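# Press in the gauge pin on the magnet-marked post

## Task

Find the post of the checking fixture that has the yellow magnet on it. Drive that post's gauge pin fully home and keep it pressed for one second; after that the spring is allowed to push it back out. Do not disturb the gauge pins of the other three posts, and do not move the magnet.

## Robot and tools

Robot: two UR20-type arms, left_arm and right_arm, each with a Robotiq 2F-85 two-finger gripper and a wrist camera (cam_left_wrist, cam_right_wrist, both 896x504). Bases in the scene frame: left_arm at (+0.060, +0.928, 0) m, right_arm at (-0.064, -0.817, 0) m, each turned slightly about z. A camera stand sits behind the arms.

Frames: the scene frame has its origin at table-top height midway between the nominal bases, +z up, +x out over the table, left_arm on +y. Arm names do not match image sides. Hand poses, velocities and targets in results are in each arm's own base frame. Motion offsets are along the current Hand target's own axes. Gripper axes: fingers point along +z, open and close along y; a block sticks out about 10 cm toward +x. end_effector_position is the point between closed pads; closed fingertips reach about 19 mm past it, open ones about 6 mm.

The 18-number row (used by execute_actions and move): one flat list covering both arms, all numbers in [-1, 1]. Numbers 1-6 are left_arm dx, dy, dz, rx, ry, rz; 7-9 are left gripper position, force_limit, speed; 10-18 repeat this for right_arm. The pose part is an offset, not a pose: measured from that arm's Hand target at the start of the action or move, along the Hand target's axes. 1.0 equals 0.6 m for dx/dy/dz, and 180 degrees for the rotation vector rx/ry/rz. Each row counts from the same start, not from the row before; sending the same offset in a new call moves further. All six pose numbers at 0 re-requests the current Hand target. Gripper position: +1 fully open (85 mm), about -0.8 pads touch, -1 closes until blocked. force_limit and speed (both start at +1) set grip force and finger speed (about 20, 85, 150 mm/s at -1, 0, +1). A 0 in a gripper slot is a real command, so to leave a gripper unchanged resend its last three numbers.

execute_actions(actions, cameras): actions is a list of actions; each action is up to 15 rows, one per 1/30 s step, with the last row held to fill 15 steps (0.5 s). An empty list just reports state. cameras picks images by name; an unknown name invalidates the call.

move(target, speed, blend, stop_force, zero, blocking, cameras): straight-line path of each gripper toward its offset in target (one row, or up to 15 rows all counted from the same Hand targets). speed is m/s, 0.002 to 4.2, default 0.25 (turns up to twice that in rad/s). blend in m rounds corners of a list. stop_force in N, 6 to 120, ends an arm's path when its wrist sensor feels that much push against its motion; unreliable when the gripper rotates; omit it when backing off a contact. zero (with stop_force) re-zeroes moving arms first. blocking=false returns after about 0.5 s while the move continues (not allowed with stop_force). Paths do not avoid obstacles; avoid paths close to an arm's own base. The result adds a move: line, e.g. done, off_target, moving, held or fault, plus limits such as paced or held. done means at rest within 3 mm and 2 degrees; it does not prove contact or no contact.

wait(seconds 0-10): let time pass holding commands. stop: brakes a running move. zoom_image(camera, region [x0,y0,x1,y1] in pixels, at most 504x504): closer look at the latest image. zero_wrist_force(arm): re-zero that arm's force/torque sensor. read_manual: licence texts only. finished_scene(scene): ends the scene; call nothing after it in the same reply when ending scene 1.

Results: per arm end_effector_position (m), quat_wxyz, velocities, Hand target (the last commanded pose after clipping, from which the next offsets count), joint positions and torques, Wrist force/torque along the gripper's axes (plus a peak line), gripper position_measured in counts (3 open, 78 = 60 mm, 130 = 40 mm, 180 = 20 mm, 230 pads touching) and object_status (0 moving, 1 blocked while opening, 2 blocked while closing, i.e. gripping, 3 reached target). Joint velocities may read within noise, omitting end-effector velocities. Wrist cameras' calibration is derived from joint readings and may lag during motion.

Control notes: commanded orientation is clipped to within 32 degrees of the current one each step; motion lags commands by about 0.2 s; a gripper can stop short of its Hand target, so send the missing distance as an offset. A blocked arm keeps pushing until commanded back past its gripper.

Hazards: the arms are stiff, so a target slightly past a firm contact can trigger a fault. About 150 N (±25) external force, or contact torque at a joint limit (398 N m elbow, 98.4 N m wrists), stops the arm for 10 s. Approach the pin slowly, preferably with stop_force, press only as deep as needed and back off. Do not hit fixed or heavy objects, the other arm, or let anything fall off the table. Avoid bumping the magnet or other pins. Long holds or straining toward unreachable poses heat motors; at 85 °C the arm brakes for 30-60 s. Smooth, quick, low-effort motion is preferred.

Each tool is called after "Call:" as name(argument=value, ...) on one line, values as JSON.

## Session

Call:
execute_actions(actions=[])

Scene clock: 0.00 s.
left_arm: end_effector_position=(+0.6452, +0.5338, +0.3687) position_measured=3 object_status=3 end_effector_quat_wxyz=(+0.054, +0.895, -0.431, +0.101) | right_arm: end_effector_position=(+1.0094, -0.4085, +0.1239) position_measured=3 object_status=3 end_effector_quat_wxyz=(+0.497, -0.362, -0.574, -0.541)
Joint positions: left_arm=[0.541 -1.507 2.094 -2.179 -1.799 -1.706] | right_arm=[2.693 -2.576 -1.22 -2.623 2.507 -0.374]
Joint velocities: within noise
Joint torques (N m): no reading
Motor temperatures (°C): left_arm=[24 36 26 39 35 34] | right_arm=[29 36 36 38 34 39]
Wrist force (N): no reading
Wrist torque (N m): no reading
Wrist force, peak (N): no reading
Hand target: left_arm +0.6452, +0.5338, +0.3687; +0.054, +0.895, -0.431, +0.101 | right_arm +1.0094, -0.4085, +0.1239; +0.497, -0.362, -0.574, -0.541
Tool commands: left_gripper/position=+1.0 left_gripper/force_limit=+1.0 left_gripper/speed=+1.0 right_gripper/position=+1.0 right_gripper/force_limit=+1.0 right_gripper/speed=+1.0

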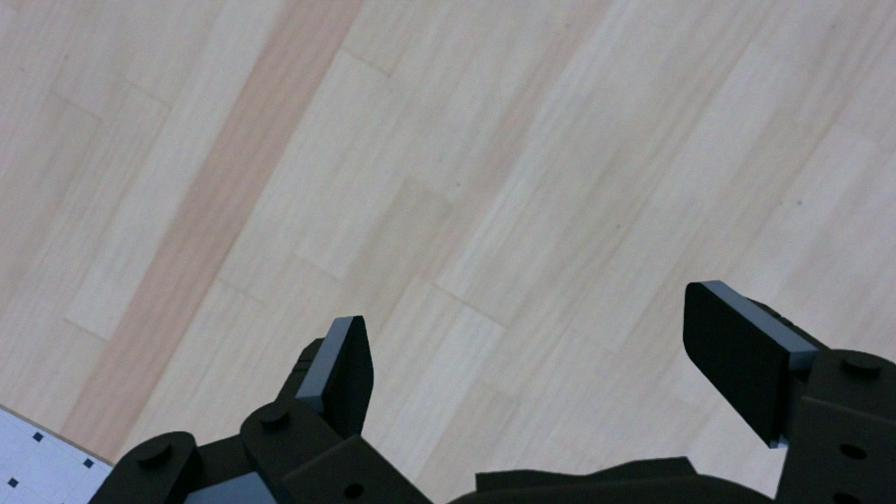

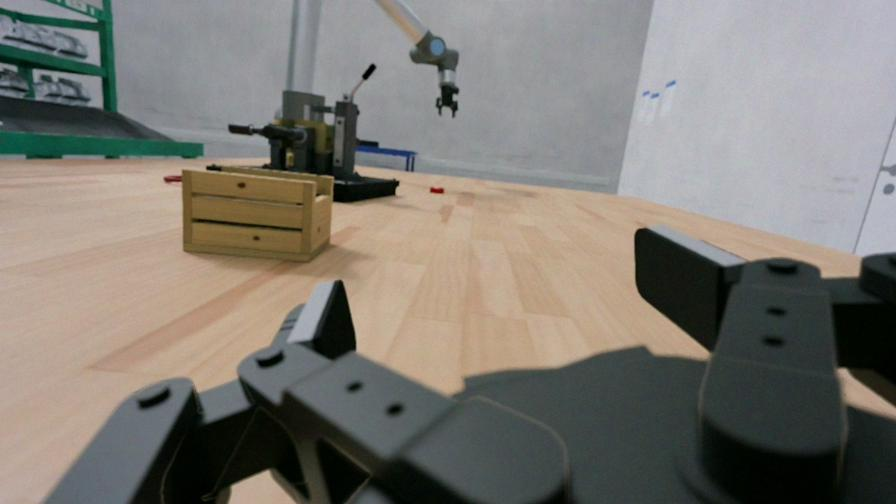

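Call:
zoom_image(camera="cam_right_wrist", region=[150, 40, 500, 260])

Call:
zoom_image(camera="cam_left_wrist", region=[0, 380, 160, 504])

Scaled by 1.440 from the camera's 896x504 image, which has a finer 1280x720 frame.

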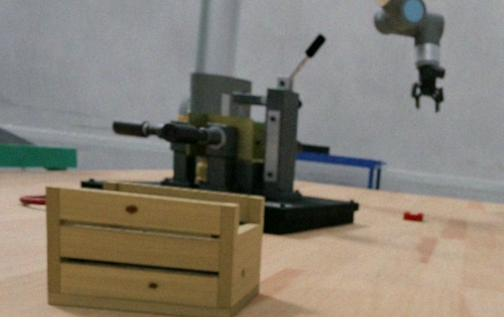

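Scaled by 3.150 from the camera's 896x504 image, which has a finer 1280x720 frame.

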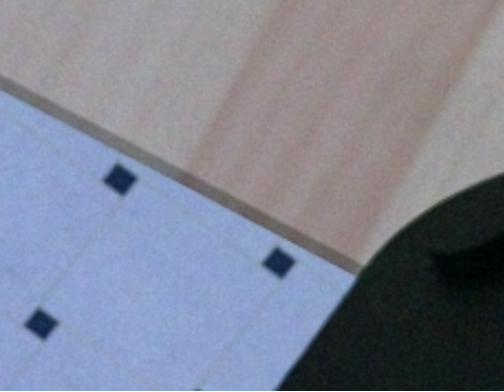

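Call:
move(target=[0.955,0.838,0.007,-0.204,0.269,0.25,-1,-1,0, 0,0,0,0,0,0,-1,-1,0], speed=0.6)

Scene clock: 3.80 s.
left_arm: end_effector_position=(+0.6013, -0.2159, +0.4993) position_measured=232 object_status=3 end_effector_quat_wxyz=(-0.441, -0.495, +0.676, -0.322) | right_arm: end_effector_position=(+1.0094, -0.4085, +0.1239) position_measured=232 object_status=3 end_effector_quat_wxyz=(+0.497, -0.362, -0.574, -0.541)
Joint positions: left_arm=[-0.18 -1.666 2.273 -1.895 -2.709 -1.263] | right_arm=[2.693 -2.576 -1.22 -2.623 2.507 -0.374]
Joint velocities: within noise
Joint torques (N m): left_arm=[-22.6 -42.56 -67.46 -12.3 -9.49 -3.96] | right_arm=[2.48 240.5 72.61 -4 0.29 -0.19]
Motor temperatures (°C): left_arm=[24 36 26 39 35 34] | right_arm=[29 36 36 38 34 39]
Wrist force (N): left_arm=[1.0 -0.1 0.6] | right_arm=[0.1 0.4 0.0]
Wrist torque (N m): left_arm=[0.26 0.27 -0.05] | right_arm=[0.07 -0.05 0.00]
Wrist force, peak (N): left_arm=[3.2 -2.1 4.7] | right_arm=[0.4 0.5 -0.1]
Hand target: left_arm +0.6013, -0.2160, +0.4992; -0.441, -0.495, +0.676, -0.322 | right_arm +1.0094, -0.4085, +0.1239; +0.497, -0.362, -0.574, -0.541
Off the commanded pose: left_arm 0.000 m, 0 deg | right_arm 0.000 m, 0 deg.
move: done
camera_calibration:
cam_left_wrist: T_world_to_cam=[[-0.928428, 0.353085, -0.115554, 0.709018], [0.319383, 0.599677, -0.733745, 0.326907], [-0.18978, -0.718135, -0.669526, 0.419427], [0, 0, 0, 1]] pos_world=[0.633462, -0.145177, 0.602613]

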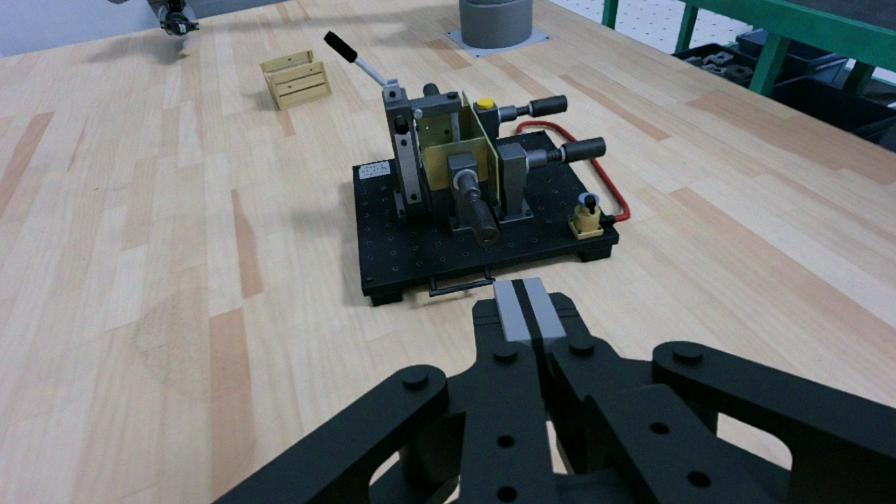

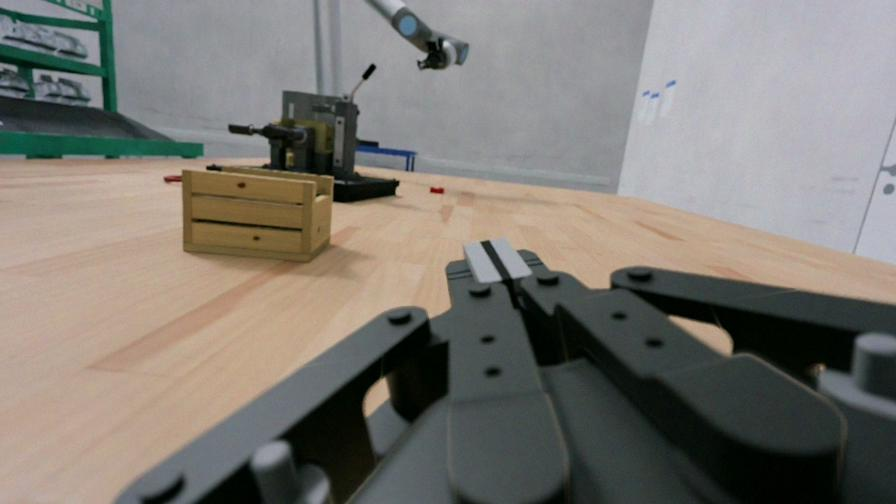

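Call:
zoom_image(camera="cam_left_wrist", region=[380, 60, 640, 280])

Scaled by 1.938 from the camera's 896x504 image, which has a finer 1280x720 frame.

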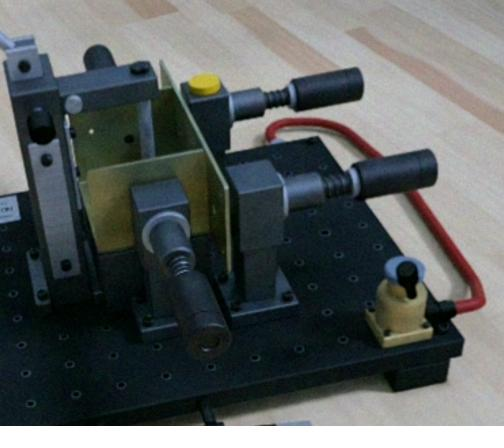

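Call:
move(target=[0.131,0.367,0.714,0.2125,-0.025,-0.119,-1,-1,0, 0,0,0,0,0,0,-1,-1,0], speed=0.6, cameras=["cam_left_wrist"])

Call:
move(target=[-0.047,0.748,0.317,0.2125,-0.025,-0.119,-1,-1,0, 0,0,0,0,0,0,-1,-1,0], speed=0.6, cameras=["cam_left_wrist"])

Scene clock: 7.83 s.
left_arm: end_effector_position=(+0.2631, -0.5531, +0.3988) position_measured=232 object_status=3 end_effector_quat_wxyz=(+0.281, +0.738, -0.448, +0.419) | right_arm: end_effector_position=(+1.0094, -0.4085, +0.1239) position_measured=232 object_status=3 end_effector_quat_wxyz=(+0.497, -0.362, -0.574, -0.541)
Joint positions: left_arm=[-1.8 -1.789 2.872 -3.604 -1.004 -3.552] | right_arm=[2.693 -2.576 -1.22 -2.623 2.507 -0.374]
Joint velocities: within noise
Joint torques (N m): left_arm=[-25.03 -26.93 -42.38 -6.68 6.86 -2.88] | right_arm=[0.57 242.31 72.5 -3.77 -0.34 -0.69]
Motor temperatures (°C): left_arm=[24 36 26 39 35 34] | right_arm=[29 36 36 38 34 39]
Wrist force (N): left_arm=[1.2 -0.7 -0.1] | right_arm=[0.4 0.3 -0.2]
Wrist torque (N m): left_arm=[0.03 0.13 -0.10] | right_arm=[0.06 -0.11 0.00]
Wrist force, peak (N): left_arm=[0.6 -2.4 -3.8] | right_arm=[-0.1 0.7 -0.1]
Hand target: left_arm +0.2630, -0.5531, +0.3989; +0.281, +0.738, -0.448, +0.420 | right_arm +1.0094, -0.4085, +0.1239; +0.497, -0.362, -0.574, -0.541
Off the commanded pose: left_arm 0.000 m, 0 deg | right_arm 0.000 m, 0 deg.
move: done; limits=paced
camera_calibration:
cam_left_wrist: T_world_to_cam=[[-0.922609, -0.378935, -0.0721225, 0.0787183], [-0.237114, 0.704607, -0.668809, 0.741973], [0.304253, -0.599948, -0.739927, 0.00926553], [0, 0, 0, 1]] pos_world=[0.24574, -0.487411, 0.508772]
Images, in order (width x height): cam_left_wrist 896x504.

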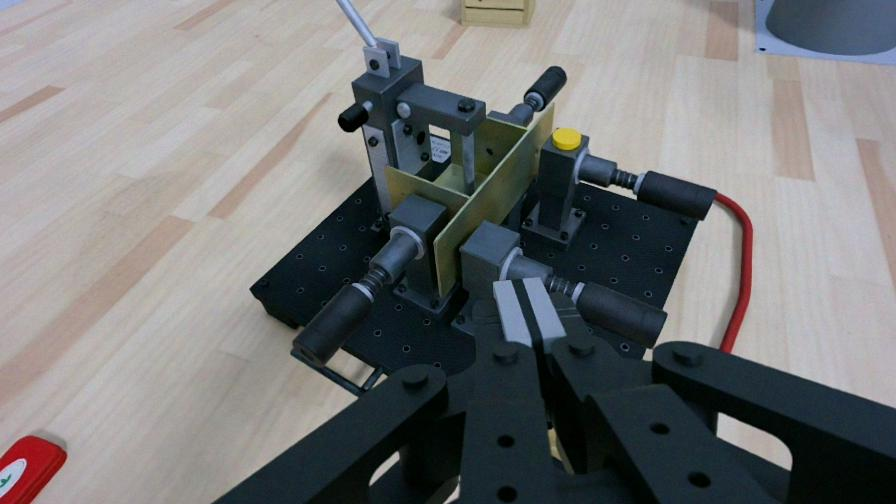

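Scene clock: 9.77 s.
left_arm: end_effector_position=(-0.0766, -0.8892, +0.2983) position_measured=232 object_status=3 end_effector_quat_wxyz=(+0.080, +0.873, -0.155, +0.455) | right_arm: end_effector_position=(+1.0094, -0.4085, +0.1239) position_measured=232 object_status=3 end_effector_quat_wxyz=(+0.497, -0.362, -0.574, -0.541)
Joint positions: left_arm=[-2.206 -1.351 2.159 -1.995 -0.666 -5.184] | right_arm=[2.693 -2.576 -1.22 -2.623 2.507 -0.374]
Joint velocities: within noise
Joint torques (N m): left_arm=[16.7 -94.47 -98.17 -4 -0.45 -3.76] | right_arm=[0.22 244.25 71.08 -3.34 -0.06 -0.84]
Motor temperatures (°C): left_arm=[24 36 26 39 35 34] | right_arm=[29 36 36 38 34 39]
Wrist force (N): left_arm=[1.6 -0.1 -0.3] | right_arm=[0.1 0.5 0.1]
Wrist torque (N m): left_arm=[0.10 -0.01 -0.05] | right_arm=[0.08 -0.04 0.00]
Wrist force, peak (N): left_arm=[1.5 -5.6 -1.1] | right_arm=[0.4 0.8 0.2]
Hand target: left_arm -0.0766, -0.8892, +0.2983; +0.079, +0.873, -0.155, +0.455 | right_arm +1.0094, -0.4085, +0.1239; +0.497, -0.362, -0.574, -0.541
Off the commanded pose: left_arm 0.000 m, 0 deg | right_arm 0.000 m, 0 deg.
move: done
camera_calibration:
cam_left_wrist: T_world_to_cam=[[-0.412525, -0.904797, -0.105668, -0.787717], [-0.706658, 0.391053, -0.589671, 0.492661], [0.574854, -0.168583, -0.800701, 0.259069], [0, 0, 0, 1]] pos_world=[-0.125737, -0.861706, 0.414708]
Images, in order (width x height): cam_left_wrist 896x504.

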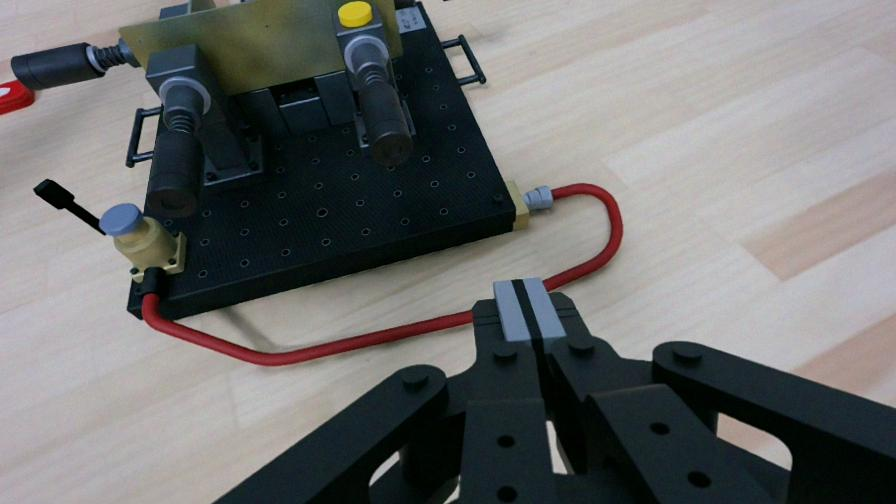

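Call:
move(target=[0.002,-0.071,0.368,0.040,0.110,-0.0185,-1,-1,0, 0,0,0,0,0,0,-1,-1,0], speed=0.4, cameras=["cam_left_wrist"])

Scene clock: 12.57 s.
left_arm: end_effector_position=(+0.1087, -0.9112, +0.1730) position_measured=232 object_status=3 end_effector_quat_wxyz=(+0.063, +0.789, -0.085, +0.605) | right_arm: end_effector_position=(+1.0094, -0.4085, +0.1239) position_measured=232 object_status=3 end_effector_quat_wxyz=(+0.497, -0.362, -0.574, -0.541)
Joint positions: left_arm=[-2.048 -1.115 2.183 -1.869 -0.371 -5.515] | right_arm=[2.693 -2.576 -1.22 -2.623 2.507 -0.374]
Joint velocities: within noise
Joint torques (N m): left_arm=[16.79 -126.89 -75.02 -2.22 9.34 -4.53] | right_arm=[2.72 243.05 70.85 -3.69 0.02 -1.1]
Motor temperatures (°C): left_arm=[24 36 26 39 35 34] | right_arm=[29 36 36 38 34 39]
Wrist force (N): left_arm=[1.7 -0.2 -0.2] | right_arm=[0.0 0.5 0.0]
Wrist torque (N m): left_arm=[0.13 0.15 0.02] | right_arm=[0.09 -0.02 0.00]
Wrist force, peak (N): left_arm=[2.5 0.7 -4.2] | right_arm=[0.2 0.7 0.0]
Hand target: left_arm +0.1088, -0.9112, +0.1729; +0.063, +0.789, -0.085, +0.605 | right_arm +1.0094, -0.4085, +0.1239; +0.497, -0.362, -0.574, -0.541
Off the commanded pose: left_arm 0.000 m, 0 deg | right_arm 0.000 m, 0 deg.
move: done
camera_calibration:
cam_left_wrist: T_world_to_cam=[[-0.245582, -0.96114, -0.126096, -0.810438], [-0.511304, 0.238947, -0.825514, 0.43932], [0.823564, -0.138258, -0.550115, 0.00565997], [0, 0, 0, 1]] pos_world=[0.0209358, -0.883136, 0.263585]
Images, in order (width x height): cam_left_wrist 896x504.

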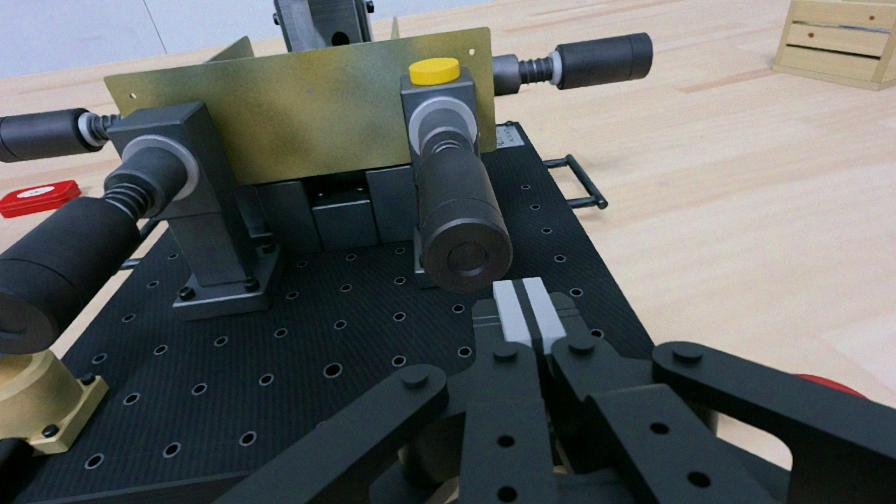

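Call:
move(target=[0,-0.0233,0,0,0,0,-1,-1,0, 0,0,0,0,0,0,-1,-1,0], cameras=["cam_left_wrist"])

Call:
move(target=[0.030,-0.0041,0.1127,0,0,0,-1,-1,0, 0,0,0,0,0,0,-1,-1,0], speed=0.03, stop_force=15, cameras=["cam_left_wrist"])

Scene clock: 14.53 s.
left_arm: end_effector_position=(+0.1117, -0.8977, +0.1730) position_measured=232 object_status=3 end_effector_quat_wxyz=(+0.063, +0.789, -0.085, +0.605) | right_arm: end_effector_position=(+1.0094, -0.4085, +0.1239) position_measured=232 object_status=3 end_effector_quat_wxyz=(+0.497, -0.362, -0.574, -0.541)
Joint positions: left_arm=[-2.052 -1.125 2.202 -1.869 -0.374 -5.524] | right_arm=[2.693 -2.576 -1.22 -2.623 2.507 -0.374]
Joint velocities: within noise
Joint torques (N m): left_arm=[-15.52 -177.27 -27.75 -7.7 -1.82 -3.72] | right_arm=[2.02 245.05 71.58 -3.66 0.68 -0.93]
Motor temperatures (°C): left_arm=[24 36 26 39 35 34] | right_arm=[29 36 36 37 34 39]
Wrist force (N): left_arm=[1.8 -0.7 -0.3] | right_arm=[0.1 0.5 0.3]
Wrist torque (N m): left_arm=[0.04 0.15 0.02] | right_arm=[0.09 -0.04 0.00]
Wrist force, peak (N): left_arm=[2.0 -0.8 -0.3] | right_arm=[0.3 0.8 -0.1]
Hand target: left_arm +0.1117, -0.8976, +0.1730; +0.063, +0.789, -0.085, +0.605 | right_arm +1.0094, -0.4085, +0.1239; +0.497, -0.362, -0.574, -0.541
Off the commanded pose: left_arm 0.000 m, 0 deg | right_arm 0.000 m, 0 deg.
move: done
camera_calibration:
cam_left_wrist: T_world_to_cam=[[-0.24549, -0.961153, -0.126174, -0.796744], [-0.511277, 0.238956, -0.825527, 0.437589], [0.823608, -0.138149, -0.550077, 0.00522125], [0, 0, 0, 1]] pos_world=[0.0238361, -0.869636, 0.263585]
Images, in order (width x height): cam_left_wrist 896x504.

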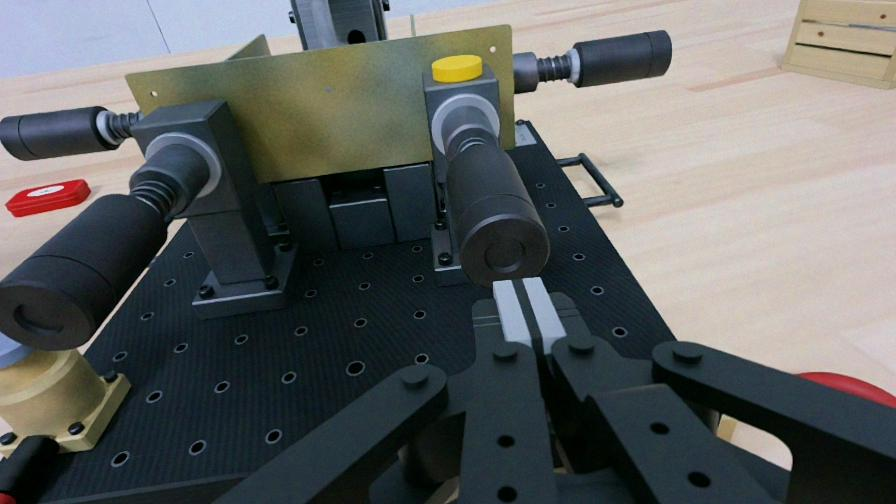

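Scene clock: 17.13 s.
left_arm: end_effector_position=(+0.1640, -0.9063, +0.1724) position_measured=232 object_status=3 end_effector_quat_wxyz=(+0.063, +0.789, -0.085, +0.605) | right_arm: end_effector_position=(+1.0094, -0.4085, +0.1239) position_measured=232 object_status=3 end_effector_quat_wxyz=(+0.497, -0.362, -0.574, -0.541)
Joint positions: left_arm=[-1.99 -1.115 2.227 -2.025 -0.335 -5.394] | right_arm=[2.693 -2.576 -1.22 -2.623 2.507 -0.374]
Joint velocities: within noise
Joint torques (N m): left_arm=[3.28 -152 -50.27 -8.07 4.45 1.09] | right_arm=[1.6 242.13 73.46 -3.29 0.21 -0.58]
Motor temperatures (°C): left_arm=[24 36 26 39 35 34] | right_arm=[29 36 36 37 34 39]
Wrist force (N): left_arm=[-2.8 1.8 -11.7] | right_arm=[0.2 0.2 0.1]
Wrist torque (N m): left_arm=[0.62 0.40 -0.04] | right_arm=[0.03 -0.07 -0.01]
Wrist force, peak (N): left_arm=[-16.2 -26.3 -148.3] | right_arm=[0.5 0.6 0.1]
Hand target: left_arm +0.1640, -0.9063, +0.1724; +0.063, +0.789, -0.085, +0.605 (not the last commanded pose) | right_arm +1.0094, -0.4085, +0.1239; +0.497, -0.362, -0.574, -0.541
Tool commands: left_gripper/position=-1.0 left_gripper/force_limit=-1.0 left_gripper/speed=+0.003922 right_gripper/position=-1.0 right_gripper/force_limit=-1.0 right_gripper/speed=+0.0
Off the commanded pose: left_arm 0.017 m, 0 deg | right_arm 0.000 m, 0 deg.
FORCE FAULT: contact force on the left arm reached its limit, and that arm stopped. The contact can be on any part of that arm, not only on its tool. That arm's remaining commands of this call were not run. That arm is still stopped at the end of this call. That arm stays stopped for about 9 more seconds. Until then a move that you send moves the other arm only, and its call returns only when the move has ended. Once the stop has ended, the next robot result says so. If the stop ends while you think or write, that arm runs what you send next, counted from a new Hand target: where the arm stands when the stop ends. While its stop runs, that arm takes no new command, but its gripper still runs the gripper command that each later call begins with. Until it ends, the stop uses up actions while you think or wait. An arm that is not stopped still takes commands.
move: fault (left_arm; stop_force had ended the path)
camera_calibration:
cam_left_wrist: T_world_to_cam=[[-0.244198, -0.961442, -0.126479, -0.792713], [-0.5113, 0.238482, -0.82565, 0.465555], [0.823978, -0.136954, -0.549822, -0.0384501], [0, 0, 0, 1]] pos_world=[0.0761409, -0.87844, 0.262983]
Images, in order (width x height): cam_left_wrist 896x504.

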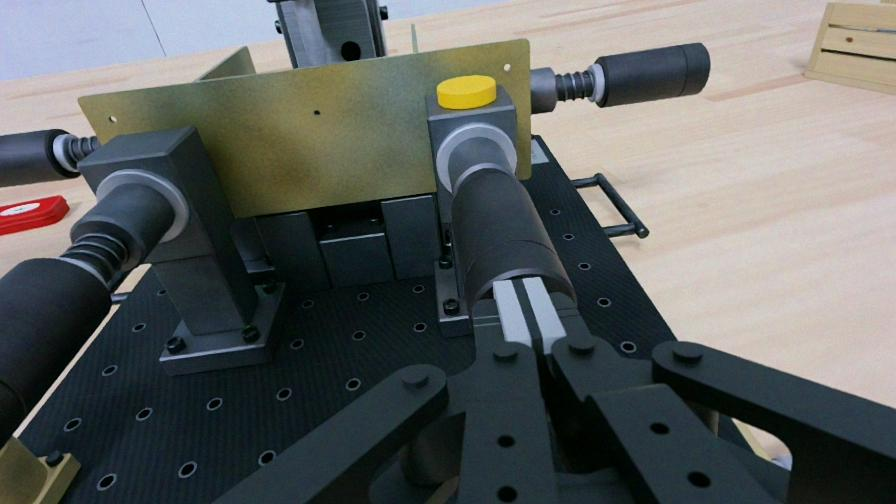

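Call:
wait(seconds=9.5, cameras=[])

Call:
move(target=[-0.0043,0,-0.0161,0,0,0,-1,-1,0, 0,0,0,0,0,0,-1,-1,0], speed=0.05, cameras=[])

Call:
move(target=[0.0129,0,0.0483,0,0,0,-1,-1,0, 0,0,0,0,0,0,-1,-1,0], speed=0.007, stop_force=25, cameras=["cam_left_wrist"])

Call:
wait(seconds=1.2, cameras=[])

Scene clock: 26.97 s.
left_arm: end_effector_position=(+0.1640, -0.9063, +0.1724) position_measured=232 object_status=3 end_effector_quat_wxyz=(+0.063, +0.789, -0.085, +0.605) | right_arm: end_effector_position=(+1.0094, -0.4085, +0.1239) position_measured=232 object_status=3 end_effector_quat_wxyz=(+0.497, -0.362, -0.574, -0.541)
Joint positions: left_arm=[-1.99 -1.115 2.227 -2.025 -0.335 -5.394] | right_arm=[2.693 -2.576 -1.22 -2.623 2.507 -0.374]
Joint velocities: within noise
Joint torques (N m): left_arm=[4.88 -146.49 -51.35 -8.29 4.47 0.71] | right_arm=[0.73 242.34 73.94 -3.29 0.59 -0.58]
Motor temperatures (°C): left_arm=[24 36 26 39 35 34] | right_arm=[29 36 36 37 34 39]
Wrist force (N): left_arm=[-2.7 1.7 -11.6] | right_arm=[0.0 0.2 0.3]
Wrist torque (N m): left_arm=[0.57 0.40 -0.04] | right_arm=[0.04 -0.03 0.00]
Wrist force, peak (N): left_arm=[-3.0 2.4 -12.1] | right_arm=[0.3 0.6 0.6]
Hand target: left_arm +0.1640, -0.9063, +0.1724; +0.063, +0.789, -0.085, +0.605 (not the last commanded pose) | right_arm +1.0094, -0.4085, +0.1239; +0.497, -0.362, -0.574, -0.541
Tool commands: left_gripper/position=-1.0 left_gripper/force_limit=-1.0 left_gripper/speed=+0.003922 right_gripper/position=-1.0 right_gripper/force_limit=-1.0 right_gripper/speed=+0.0
Off the commanded pose: left_arm 0.017 m, 0 deg | right_arm 0.000 m, 0 deg.
FORCE FAULT, CONTINUED: the left arm's stop, for the force fault that an earlier result reported, is over. The rest of the stop counts as 19 of the actions that you can send in this scene. That arm's target is now where it stood when the stop ended, not its last command. That arm accepts commands again.
wait: 9.50 s; at rest from the start
No camera images: "cameras" was empty.

Scene clock: 27.83 s.
left_arm: end_effector_position=(+0.1543, -0.9042, +0.1724) position_measured=232 object_status=3 end_effector_quat_wxyz=(+0.063, +0.789, -0.085, +0.605) | right_arm: end_effector_position=(+1.0094, -0.4085, +0.1239) position_measured=232 object_status=3 end_effector_quat_wxyz=(+0.497, -0.362, -0.574, -0.541)
Joint positions: left_arm=[-2.002 -1.118 2.223 -1.992 -0.342 -5.422] | right_arm=[2.693 -2.576 -1.22 -2.623 2.507 -0.374]
Joint velocities: within noise
Joint torques (N m): left_arm=[-6.38 -174.17 -69.42 -3.52 -0.76 -4.95] | right_arm=[0.12 241.33 72.86 -4.01 -0.5 -0.61]
Motor temperatures (°C): left_arm=[24 36 26 39 35 34] | right_arm=[29 36 36 37 34 39]
Wrist force (N): left_arm=[-2.4 4.0 -7.7] | right_arm=[0.2 0.3 -0.1]
Wrist torque (N m): left_arm=[0.50 0.39 -0.02] | right_arm=[0.05 -0.06 0.00]
Wrist force, peak (N): left_arm=[-2.8 1.7 -11.9] | right_arm=[-0.2 0.6 -0.2]
Hand target: left_arm +0.1542, -0.9042, +0.1725; +0.063, +0.789, -0.085, +0.605 | right_arm +1.0094, -0.4085, +0.1239; +0.497, -0.362, -0.574, -0.541
Off the commanded pose: left_arm 0.000 m, 0 deg | right_arm 0.000 m, 0 deg.
move: done
No camera images: "cameras" was empty.

Scene clock: 30.37 s.
left_arm: end_effector_position=(+0.1646, -0.9064, +0.1724) position_measured=232 object_status=3 end_effector_quat_wxyz=(+0.063, +0.789, -0.085, +0.605) | right_arm: end_effector_position=(+1.0094, -0.4085, +0.1239) position_measured=232 object_status=3 end_effector_quat_wxyz=(+0.497, -0.362, -0.574, -0.541)
Joint positions: left_arm=[-1.99 -1.115 2.227 -2.027 -0.334 -5.392] | right_arm=[2.693 -2.576 -1.22 -2.623 2.507 -0.374]
Joint velocities: within noise
Joint torques (N m): left_arm=[12.48 -157.62 -65.72 -2.41 0.23 -3.93] | right_arm=[5.42 240.22 70.81 -3.67 0.36 -0.13]
Motor temperatures (°C): left_arm=[24 36 26 39 35 34] | right_arm=[28 36 36 37 34 39]
Wrist force (N): left_arm=[-3.9 0.5 -40.7] | right_arm=[-0.1 0.3 0.2]
Wrist torque (N m): left_arm=[0.72 0.64 -0.05] | right_arm=[0.05 -0.02 0.00]
Wrist force, peak (N): left_arm=[-9.2 -9.3 -60.6] | right_arm=[0.1 0.7 -0.1]
Hand target: left_arm +0.1646, -0.9065, +0.1724; +0.063, +0.789, -0.085, +0.605 (not the last commanded pose) | right_arm +1.0094, -0.4085, +0.1239; +0.497, -0.362, -0.574, -0.541
Off the commanded pose: left_arm 0.019 m, 0 deg | right_arm 0.000 m, 0 deg.
move: contact (left_arm)
camera_calibration:
cam_left_wrist: T_world_to_cam=[[-0.24415, -0.961435, -0.126626, -0.792622], [-0.511253, 0.238572, -0.825653, 0.465962], [0.824021, -0.136846, -0.549784, -0.0388773], [0, 0, 0, 1]] pos_world=[0.076741, -0.87854, 0.262982]
Images, in order (width x height): cam_left_wrist 896x504.

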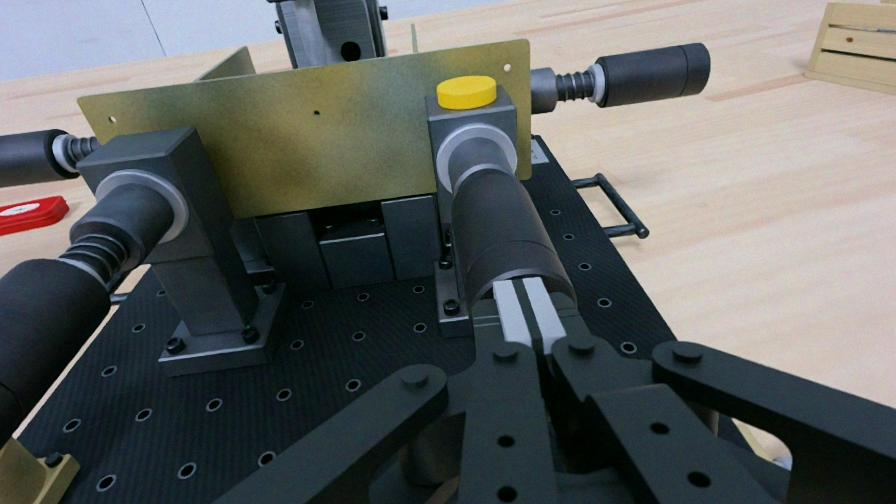

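Scene clock: 31.57 s.
left_arm: end_effector_position=(+0.1646, -0.9065, +0.1724) position_measured=232 object_status=3 end_effector_quat_wxyz=(+0.063, +0.789, -0.085, +0.605) | right_arm: end_effector_position=(+1.0094, -0.4085, +0.1239) position_measured=232 object_status=3 end_effector_quat_wxyz=(+0.497, -0.362, -0.574, -0.541)
Joint positions: left_arm=[-1.99 -1.115 2.227 -2.027 -0.334 -5.392] | right_arm=[2.693 -2.576 -1.22 -2.623 2.507 -0.374]
Joint velocities: within noise
Joint torques (N m): left_arm=[9.4 -171.57 -63.91 -3.01 2.33 -4.02] | right_arm=[-2.12 242.38 71.8 -3.44 -0.09 -0.07]
Motor temperatures (°C): left_arm=[24 36 26 39 35 34] | right_arm=[28 36 36 37 34 39]
Wrist force (N): left_arm=[-4.5 -2.5 -37.7] | right_arm=[0.2 0.4 0.1]
Wrist torque (N m): left_arm=[0.83 0.65 -0.08] | right_arm=[0.08 -0.08 0.00]
Wrist force, peak (N): left_arm=[-3.6 0.8 -40.2] | right_arm=[0.5 0.6 -0.1]
Hand target: left_arm +0.1646, -0.9065, +0.1724; +0.063, +0.789, -0.085, +0.605 (not the last commanded pose) | right_arm +1.0094, -0.4085, +0.1239; +0.497, -0.362, -0.574, -0.541
Tool commands: left_gripper/position=-1.0 left_gripper/force_limit=-1.0 left_gripper/speed=+0.0 right_gripper/position=-1.0 right_gripper/force_limit=-1.0 right_gripper/speed=+0.0
Off the commanded pose: left_arm 0.019 m, 0 deg | right_arm 0.000 m, 0 deg.
wait: 1.20 s; at rest by 0.17 s
No camera images: "cameras" was empty.

Call:
move(target=[-0.015,0,-0.055,0,0,0,-1,-1,0, 0,0,0,0,0,0,-1,-1,0], speed=0.1, cameras=["cam_left_wrist"])

Call:
finished_scene(scene=1)

Scene clock: 32.97 s.
left_arm: end_effector_position=(+0.1312, -0.8993, +0.1723) position_measured=232 object_status=3 end_effector_quat_wxyz=(+0.063, +0.789, -0.085, +0.605) | right_arm: end_effector_position=(+1.0094, -0.4085, +0.1239) position_measured=232 object_status=3 end_effector_quat_wxyz=(+0.497, -0.362, -0.574, -0.541)
Joint positions: left_arm=[-2.03 -1.123 2.213 -1.92 -0.36 -5.483] | right_arm=[2.693 -2.576 -1.22 -2.623 2.507 -0.374]
Joint velocities: within noise
Joint torques (N m): left_arm=[-22.81 -165.45 -73.41 -1.47 -0.91 -4.89] | right_arm=[-0.24 242.5 74.29 -3.57 0.11 0.07]
Motor temperatures (°C): left_arm=[24 36 26 39 35 34] | right_arm=[28 36 36 37 34 39]
Wrist force (N): left_arm=[0.7 1.3 -0.3] | right_arm=[0.2 0.4 0.2]
Wrist torque (N m): left_arm=[0.45 0.35 0.00] | right_arm=[0.07 -0.07 0.00]
Wrist force, peak (N): left_arm=[-4.1 -2.7 -37.8] | right_arm=[0.7 0.3 0.1]
Hand target: left_arm +0.1311, -0.8993, +0.1723; +0.063, +0.789, -0.085, +0.605 | right_arm +1.0094, -0.4085, +0.1239; +0.497, -0.362, -0.574, -0.541
Off the commanded pose: left_arm 0.000 m, 0 deg | right_arm 0.000 m, 0 deg.
move: done
camera_calibration:
cam_left_wrist: T_world_to_cam=[[-0.24412, -0.961455, -0.126533, -0.79391], [-0.51132, 0.238486, -0.825637, 0.447009], [0.823989, -0.136856, -0.54983, -0.0104196], [0, 0, 0, 1]] pos_world=[0.0433412, -0.87134, 0.262883]
Images, in order (width x height): cam_left_wrist 896x504.

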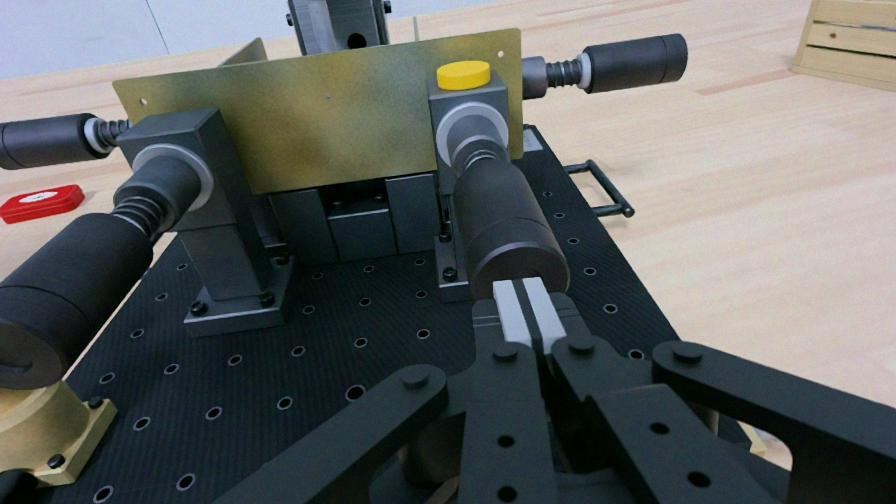

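The scene is finished: the task was done.


## Next scene

The same job, from a new start.

Call:
execute_actions(actions=[])

Scene clock: 0.00 s.
left_arm: end_effector_position=(+1.6020, +0.5513, +0.3701) position_measured=3 object_status=3 end_effector_quat_wxyz=(-0.049, +0.940, +0.190, +0.279) | right_arm: end_effector_position=(+0.4481, +0.4679, +0.3319) position_measured=3 object_status=3 end_effector_quat_wxyz=(-0.272, +0.502, +0.649, +0.503)
Joint positions: left_arm=[0.193 -0.686 0.985 -2.439 -1.472 -3.319] | right_arm=[4.007 -1.969 -2.772 1.193 2.076 2.519]
Joint velocities: within noise
Joint torques (N m): no reading
Motor temperatures (°C): left_arm=[24 35 26 38 34 34] | right_arm=[28 35 36 37 34 38]
Wrist force (N): no reading
Wrist torque (N m): no reading
Wrist force, peak (N): no reading
Hand target: left_arm +1.6020, +0.5513, +0.3701; -0.049, +0.940, +0.190, +0.279 | right_arm +0.4481, +0.4679, +0.3319; -0.272, +0.502, +0.649, +0.503
Tool commands: left_gripper/position=+1.0 left_gripper/force_limit=+1.0 left_gripper/speed=+1.0 right_gripper/position=+1.0 right_gripper/force_limit=+1.0 right_gripper/speed=+1.0
camera_calibration:
cam_left_wrist: T_world_to_cam=[[0.280319, -0.958405, -0.0536817, 0.116011], [-0.933413, -0.259108, -0.248199, 1.75322], [0.223966, 0.119682, -0.967221, 0.0591923], [0, 0, 0, 1]] pos_world=[1.5907, 0.558373, 0.498626]
cam_right_wrist: T_world_to_cam=[[0.956613, -0.13676, 0.257272, -0.433465], [0.120637, -0.61784, -0.776995, 0.502422], [0.265214, 0.774319, -0.574535, -0.162484], [0, 0, 0, 1]] pos_world=[0.39714, 0.37695, 0.408545]

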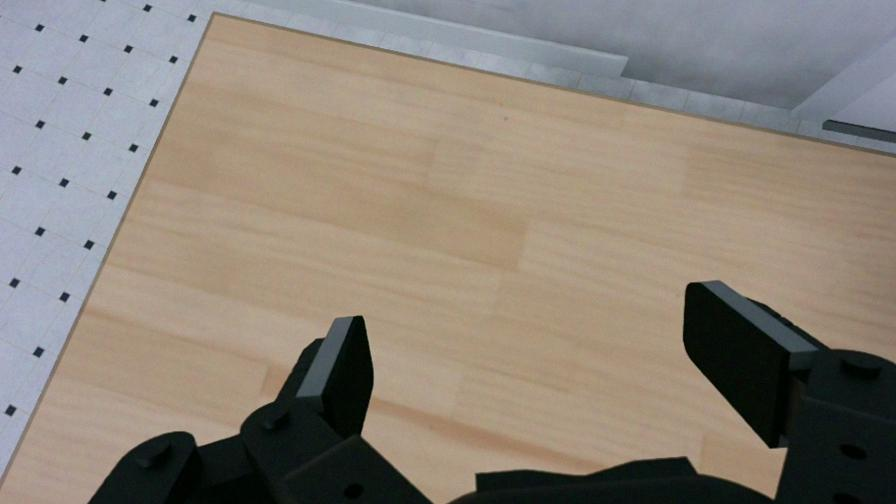

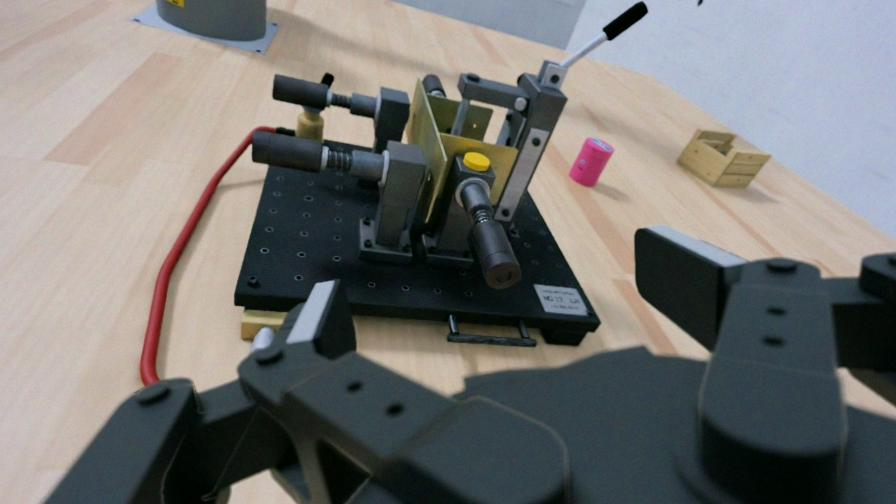

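Call:
zoom_image(camera="cam_right_wrist", region=[400, 130, 620, 350])

Scaled by 2.291 from the camera's 896x504 image, which has a finer 1280x720 frame.

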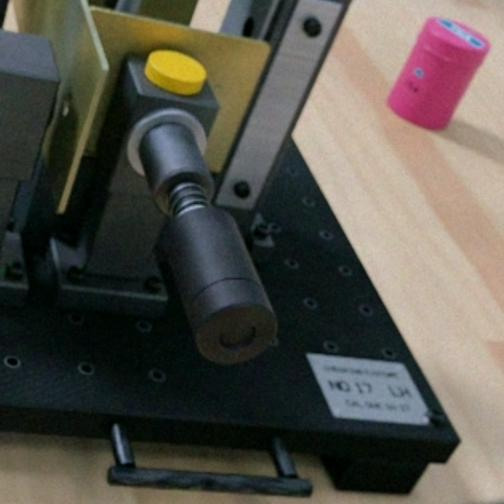

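Call:
move(target=[0,0,0,0,0,0,1,1,1, -0.2105,0.0622,0.3457,0.0426,0.0388,0.1166,-1,-1,0], speed=0.35, cameras=["cam_right_wrist"])

Scene clock: 2.70 s.
left_arm: end_effector_position=(+1.6020, +0.5513, +0.3701) position_measured=3 object_status=3 end_effector_quat_wxyz=(-0.049, +0.940, +0.190, +0.279) | right_arm: end_effector_position=(+0.5580, +0.6116, +0.1659) position_measured=232 object_status=3 end_effector_quat_wxyz=(-0.430, +0.561, +0.561, +0.430)
Joint positions: left_arm=[0.193 -0.686 0.985 -2.439 -1.472 -3.319] | right_arm=[3.942 -2.386 -2.449 1.335 2.308 2.895]
Joint velocities: within noise
Joint torques (N m): left_arm=[-1 -272.17 -106.08 -12 0.68 -0.36] | right_arm=[-17.16 133.37 17.43 13.35 6.72 6.85]
Motor temperatures (°C): left_arm=[24 35 26 38 34 34] | right_arm=[28 35 36 37 34 38]
Wrist force (N): left_arm=[0.1 0.1 -0.1] | right_arm=[-0.5 0.1 -0.2]
Wrist torque (N m): left_arm=[0.00 -0.02 -0.01] | right_arm=[0.08 0.27 -0.31]
Wrist force, peak (N): left_arm=[0.6 -0.4 -0.5] | right_arm=[-2.9 2.3 2.5]
Hand target: left_arm +1.6020, +0.5513, +0.3701; -0.049, +0.940, +0.190, +0.279 | right_arm +0.5581, +0.6117, +0.1658; -0.430, +0.561, +0.561, +0.430
Off the commanded pose: left_arm 0.000 m, 0 deg | right_arm 0.000 m, 0 deg.
move: done
camera_calibration:
cam_right_wrist: T_world_to_cam=[[0.983948, -0.110547, -0.140091, -0.441549], [-0.177365, -0.519207, -0.836041, 0.564747], [0.0196856, 0.847469, -0.53048, -0.313355], [0, 0, 0, 1]] pos_world=[0.540797, 0.509967, 0.244067]
Images, in order (width x height): cam_right_wrist 896x504.

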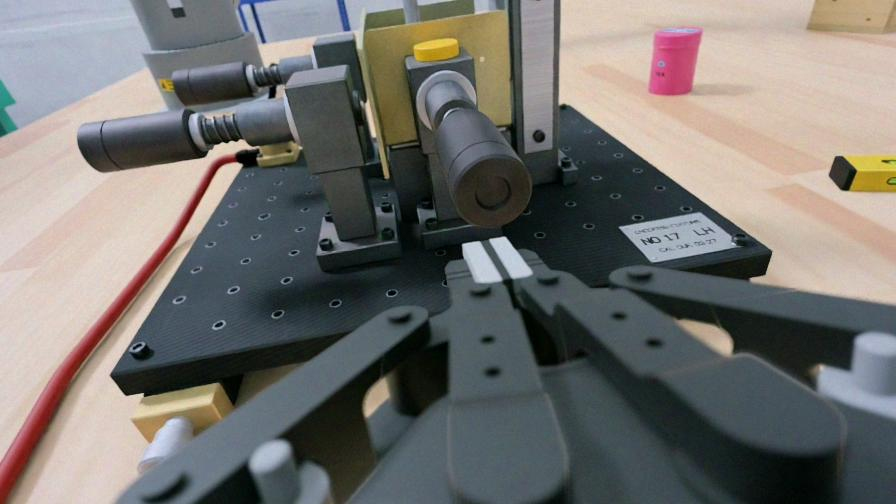

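Call:
move(target=[[0,0,0,0,0,0,1,1,1, 0.0130,0.0183,0.0483,0,0,0,-1,-1,0],[0,0,0,0,0,0,1,1,1, 0.0237,0.0183,0.0885,0,0,0,-1,-1,0],[0,0,0,0,0,0,1,1,1, 0.0475,0.0183,0.1771,0,0,0,-1,-1,0]], speed=[0.1,0.03,0.008], stop_force=25, cameras=["cam_right_wrist"])

Scene clock: 7.93 s.
left_arm: end_effector_position=(+1.6020, +0.5513, +0.3701) position_measured=3 object_status=3 end_effector_quat_wxyz=(-0.049, +0.940, +0.190, +0.279) | right_arm: end_effector_position=(+0.5691, +0.6808, +0.1657) position_measured=232 object_status=3 end_effector_quat_wxyz=(-0.430, +0.561, +0.561, +0.430)
Joint positions: left_arm=[0.193 -0.686 0.985 -2.439 -1.472 -3.319] | right_arm=[4.004 -2.381 -2.383 1.281 2.25 2.923]
Joint velocities: within noise
Joint torques (N m): left_arm=[3.25 -271.44 -106.16 -12.14 0.96 -1.04] | right_arm=[-8.16 172.17 8.13 8.68 4.24 -6.84]
Motor temperatures (°C): left_arm=[24 35 26 38 34 34] | right_arm=[28 35 36 37 34 38]
Wrist force (N): left_arm=[0.1 -0.1 -0.1] | right_arm=[-4.8 -6.5 -27.1]
Wrist torque (N m): left_arm=[-0.02 -0.02 -0.01] | right_arm=[0.18 0.36 -0.24]
Wrist force, peak (N): left_arm=[0.3 0.5 -0.5] | right_arm=[-12.7 -6.3 -59.0]
Hand target: left_arm +1.6020, +0.5513, +0.3701; -0.049, +0.940, +0.190, +0.279 | right_arm +0.5691, +0.6808, +0.1657; -0.430, +0.561, +0.561, +0.430 (not the last commanded pose)
Off the commanded pose: left_arm 0.000 m, 0 deg | right_arm 0.041 m, 0 deg.
move: contact (right_arm); path passed 2 of 3 targets
camera_calibration:
cam_right_wrist: T_world_to_cam=[[0.983933, -0.110494, -0.140238, -0.444846], [-0.17746, -0.519094, -0.836092, 0.602425], [0.0195863, 0.847545, -0.530362, -0.372258], [0, 0, 0, 1]] pos_world=[0.551896, 0.579068, 0.243867]
Images, in order (width x height): cam_right_wrist 896x504.

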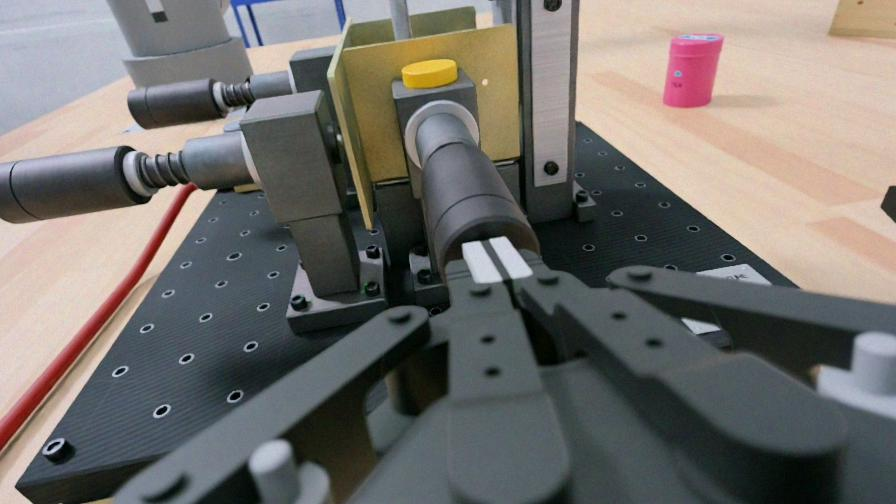

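Call:
wait(seconds=1.0, cameras=["cam_right_wrist"])

Call:
zoom_image(camera="cam_right_wrist", region=[380, 50, 560, 260])

Scene clock: 9.17 s.
left_arm: end_effector_position=(+1.6020, +0.5513, +0.3701) position_measured=3 object_status=3 end_effector_quat_wxyz=(-0.049, +0.940, +0.190, +0.279) | right_arm: end_effector_position=(+0.5691, +0.6808, +0.1657) position_measured=232 object_status=3 end_effector_quat_wxyz=(-0.430, +0.561, +0.561, +0.430)
Joint positions: left_arm=[0.193 -0.686 0.985 -2.439 -1.472 -3.319] | right_arm=[4.004 -2.381 -2.383 1.281 2.25 2.923]
Joint velocities: within noise
Joint torques (N m): left_arm=[0.9 -274.59 -106.05 -11.99 0.58 -0.49] | right_arm=[-6.69 165.62 7.44 10.08 4.35 -7.08]
Motor temperatures (°C): left_arm=[24 35 26 38 34 34] | right_arm=[28 35 36 37 34 38]
Wrist force (N): left_arm=[0.4 -0.1 -0.2] | right_arm=[-4.4 -6.3 -24.9]
Wrist torque (N m): left_arm=[-0.03 -0.09 0.00] | right_arm=[0.21 0.40 -0.24]
Wrist force, peak (N): left_arm=[0.4 -0.2 -0.6] | right_arm=[-5.2 -6.5 -26.9]
Hand target: left_arm +1.6020, +0.5513, +0.3701; -0.049, +0.940, +0.190, +0.279 | right_arm +0.5691, +0.6808, +0.1657; -0.430, +0.561, +0.561, +0.430 (not the last commanded pose)
Tool commands: left_gripper/position=+1.0 left_gripper/force_limit=+1.0 left_gripper/speed=+1.0 right_gripper/position=-1.0 right_gripper/force_limit=-1.0 right_gripper/speed=+0.0
Off the commanded pose: left_arm 0.000 m, 0 deg | right_arm 0.041 m, 0 deg.
wait: 1.00 s; at rest from the start
camera_calibration:
cam_right_wrist: T_world_to_cam=[[0.983933, -0.110494, -0.140238, -0.444846], [-0.17746, -0.519094, -0.836092, 0.602425], [0.0195863, 0.847545, -0.530362, -0.372258], [0, 0, 0, 1]] pos_world=[0.551896, 0.579068, 0.243867]
Images, in order (width x height): cam_right_wrist 896x504.

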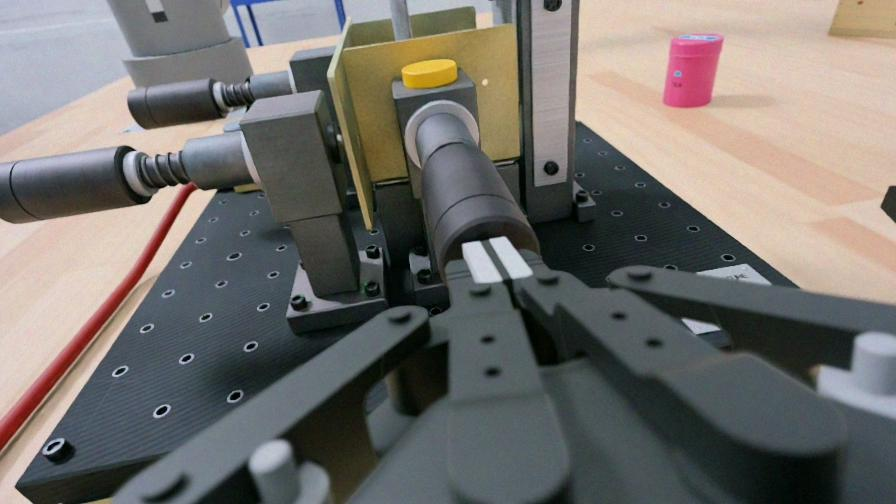

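Scaled by 2.400 from the camera's 896x504 image, which has a finer 1280x720 frame.

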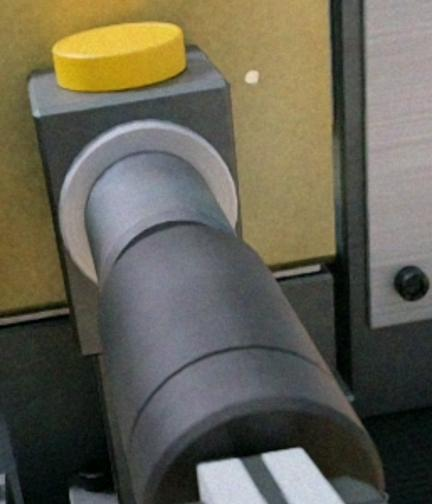

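Call:
finished_scene(scene=2)

The scene is finished: the task was done.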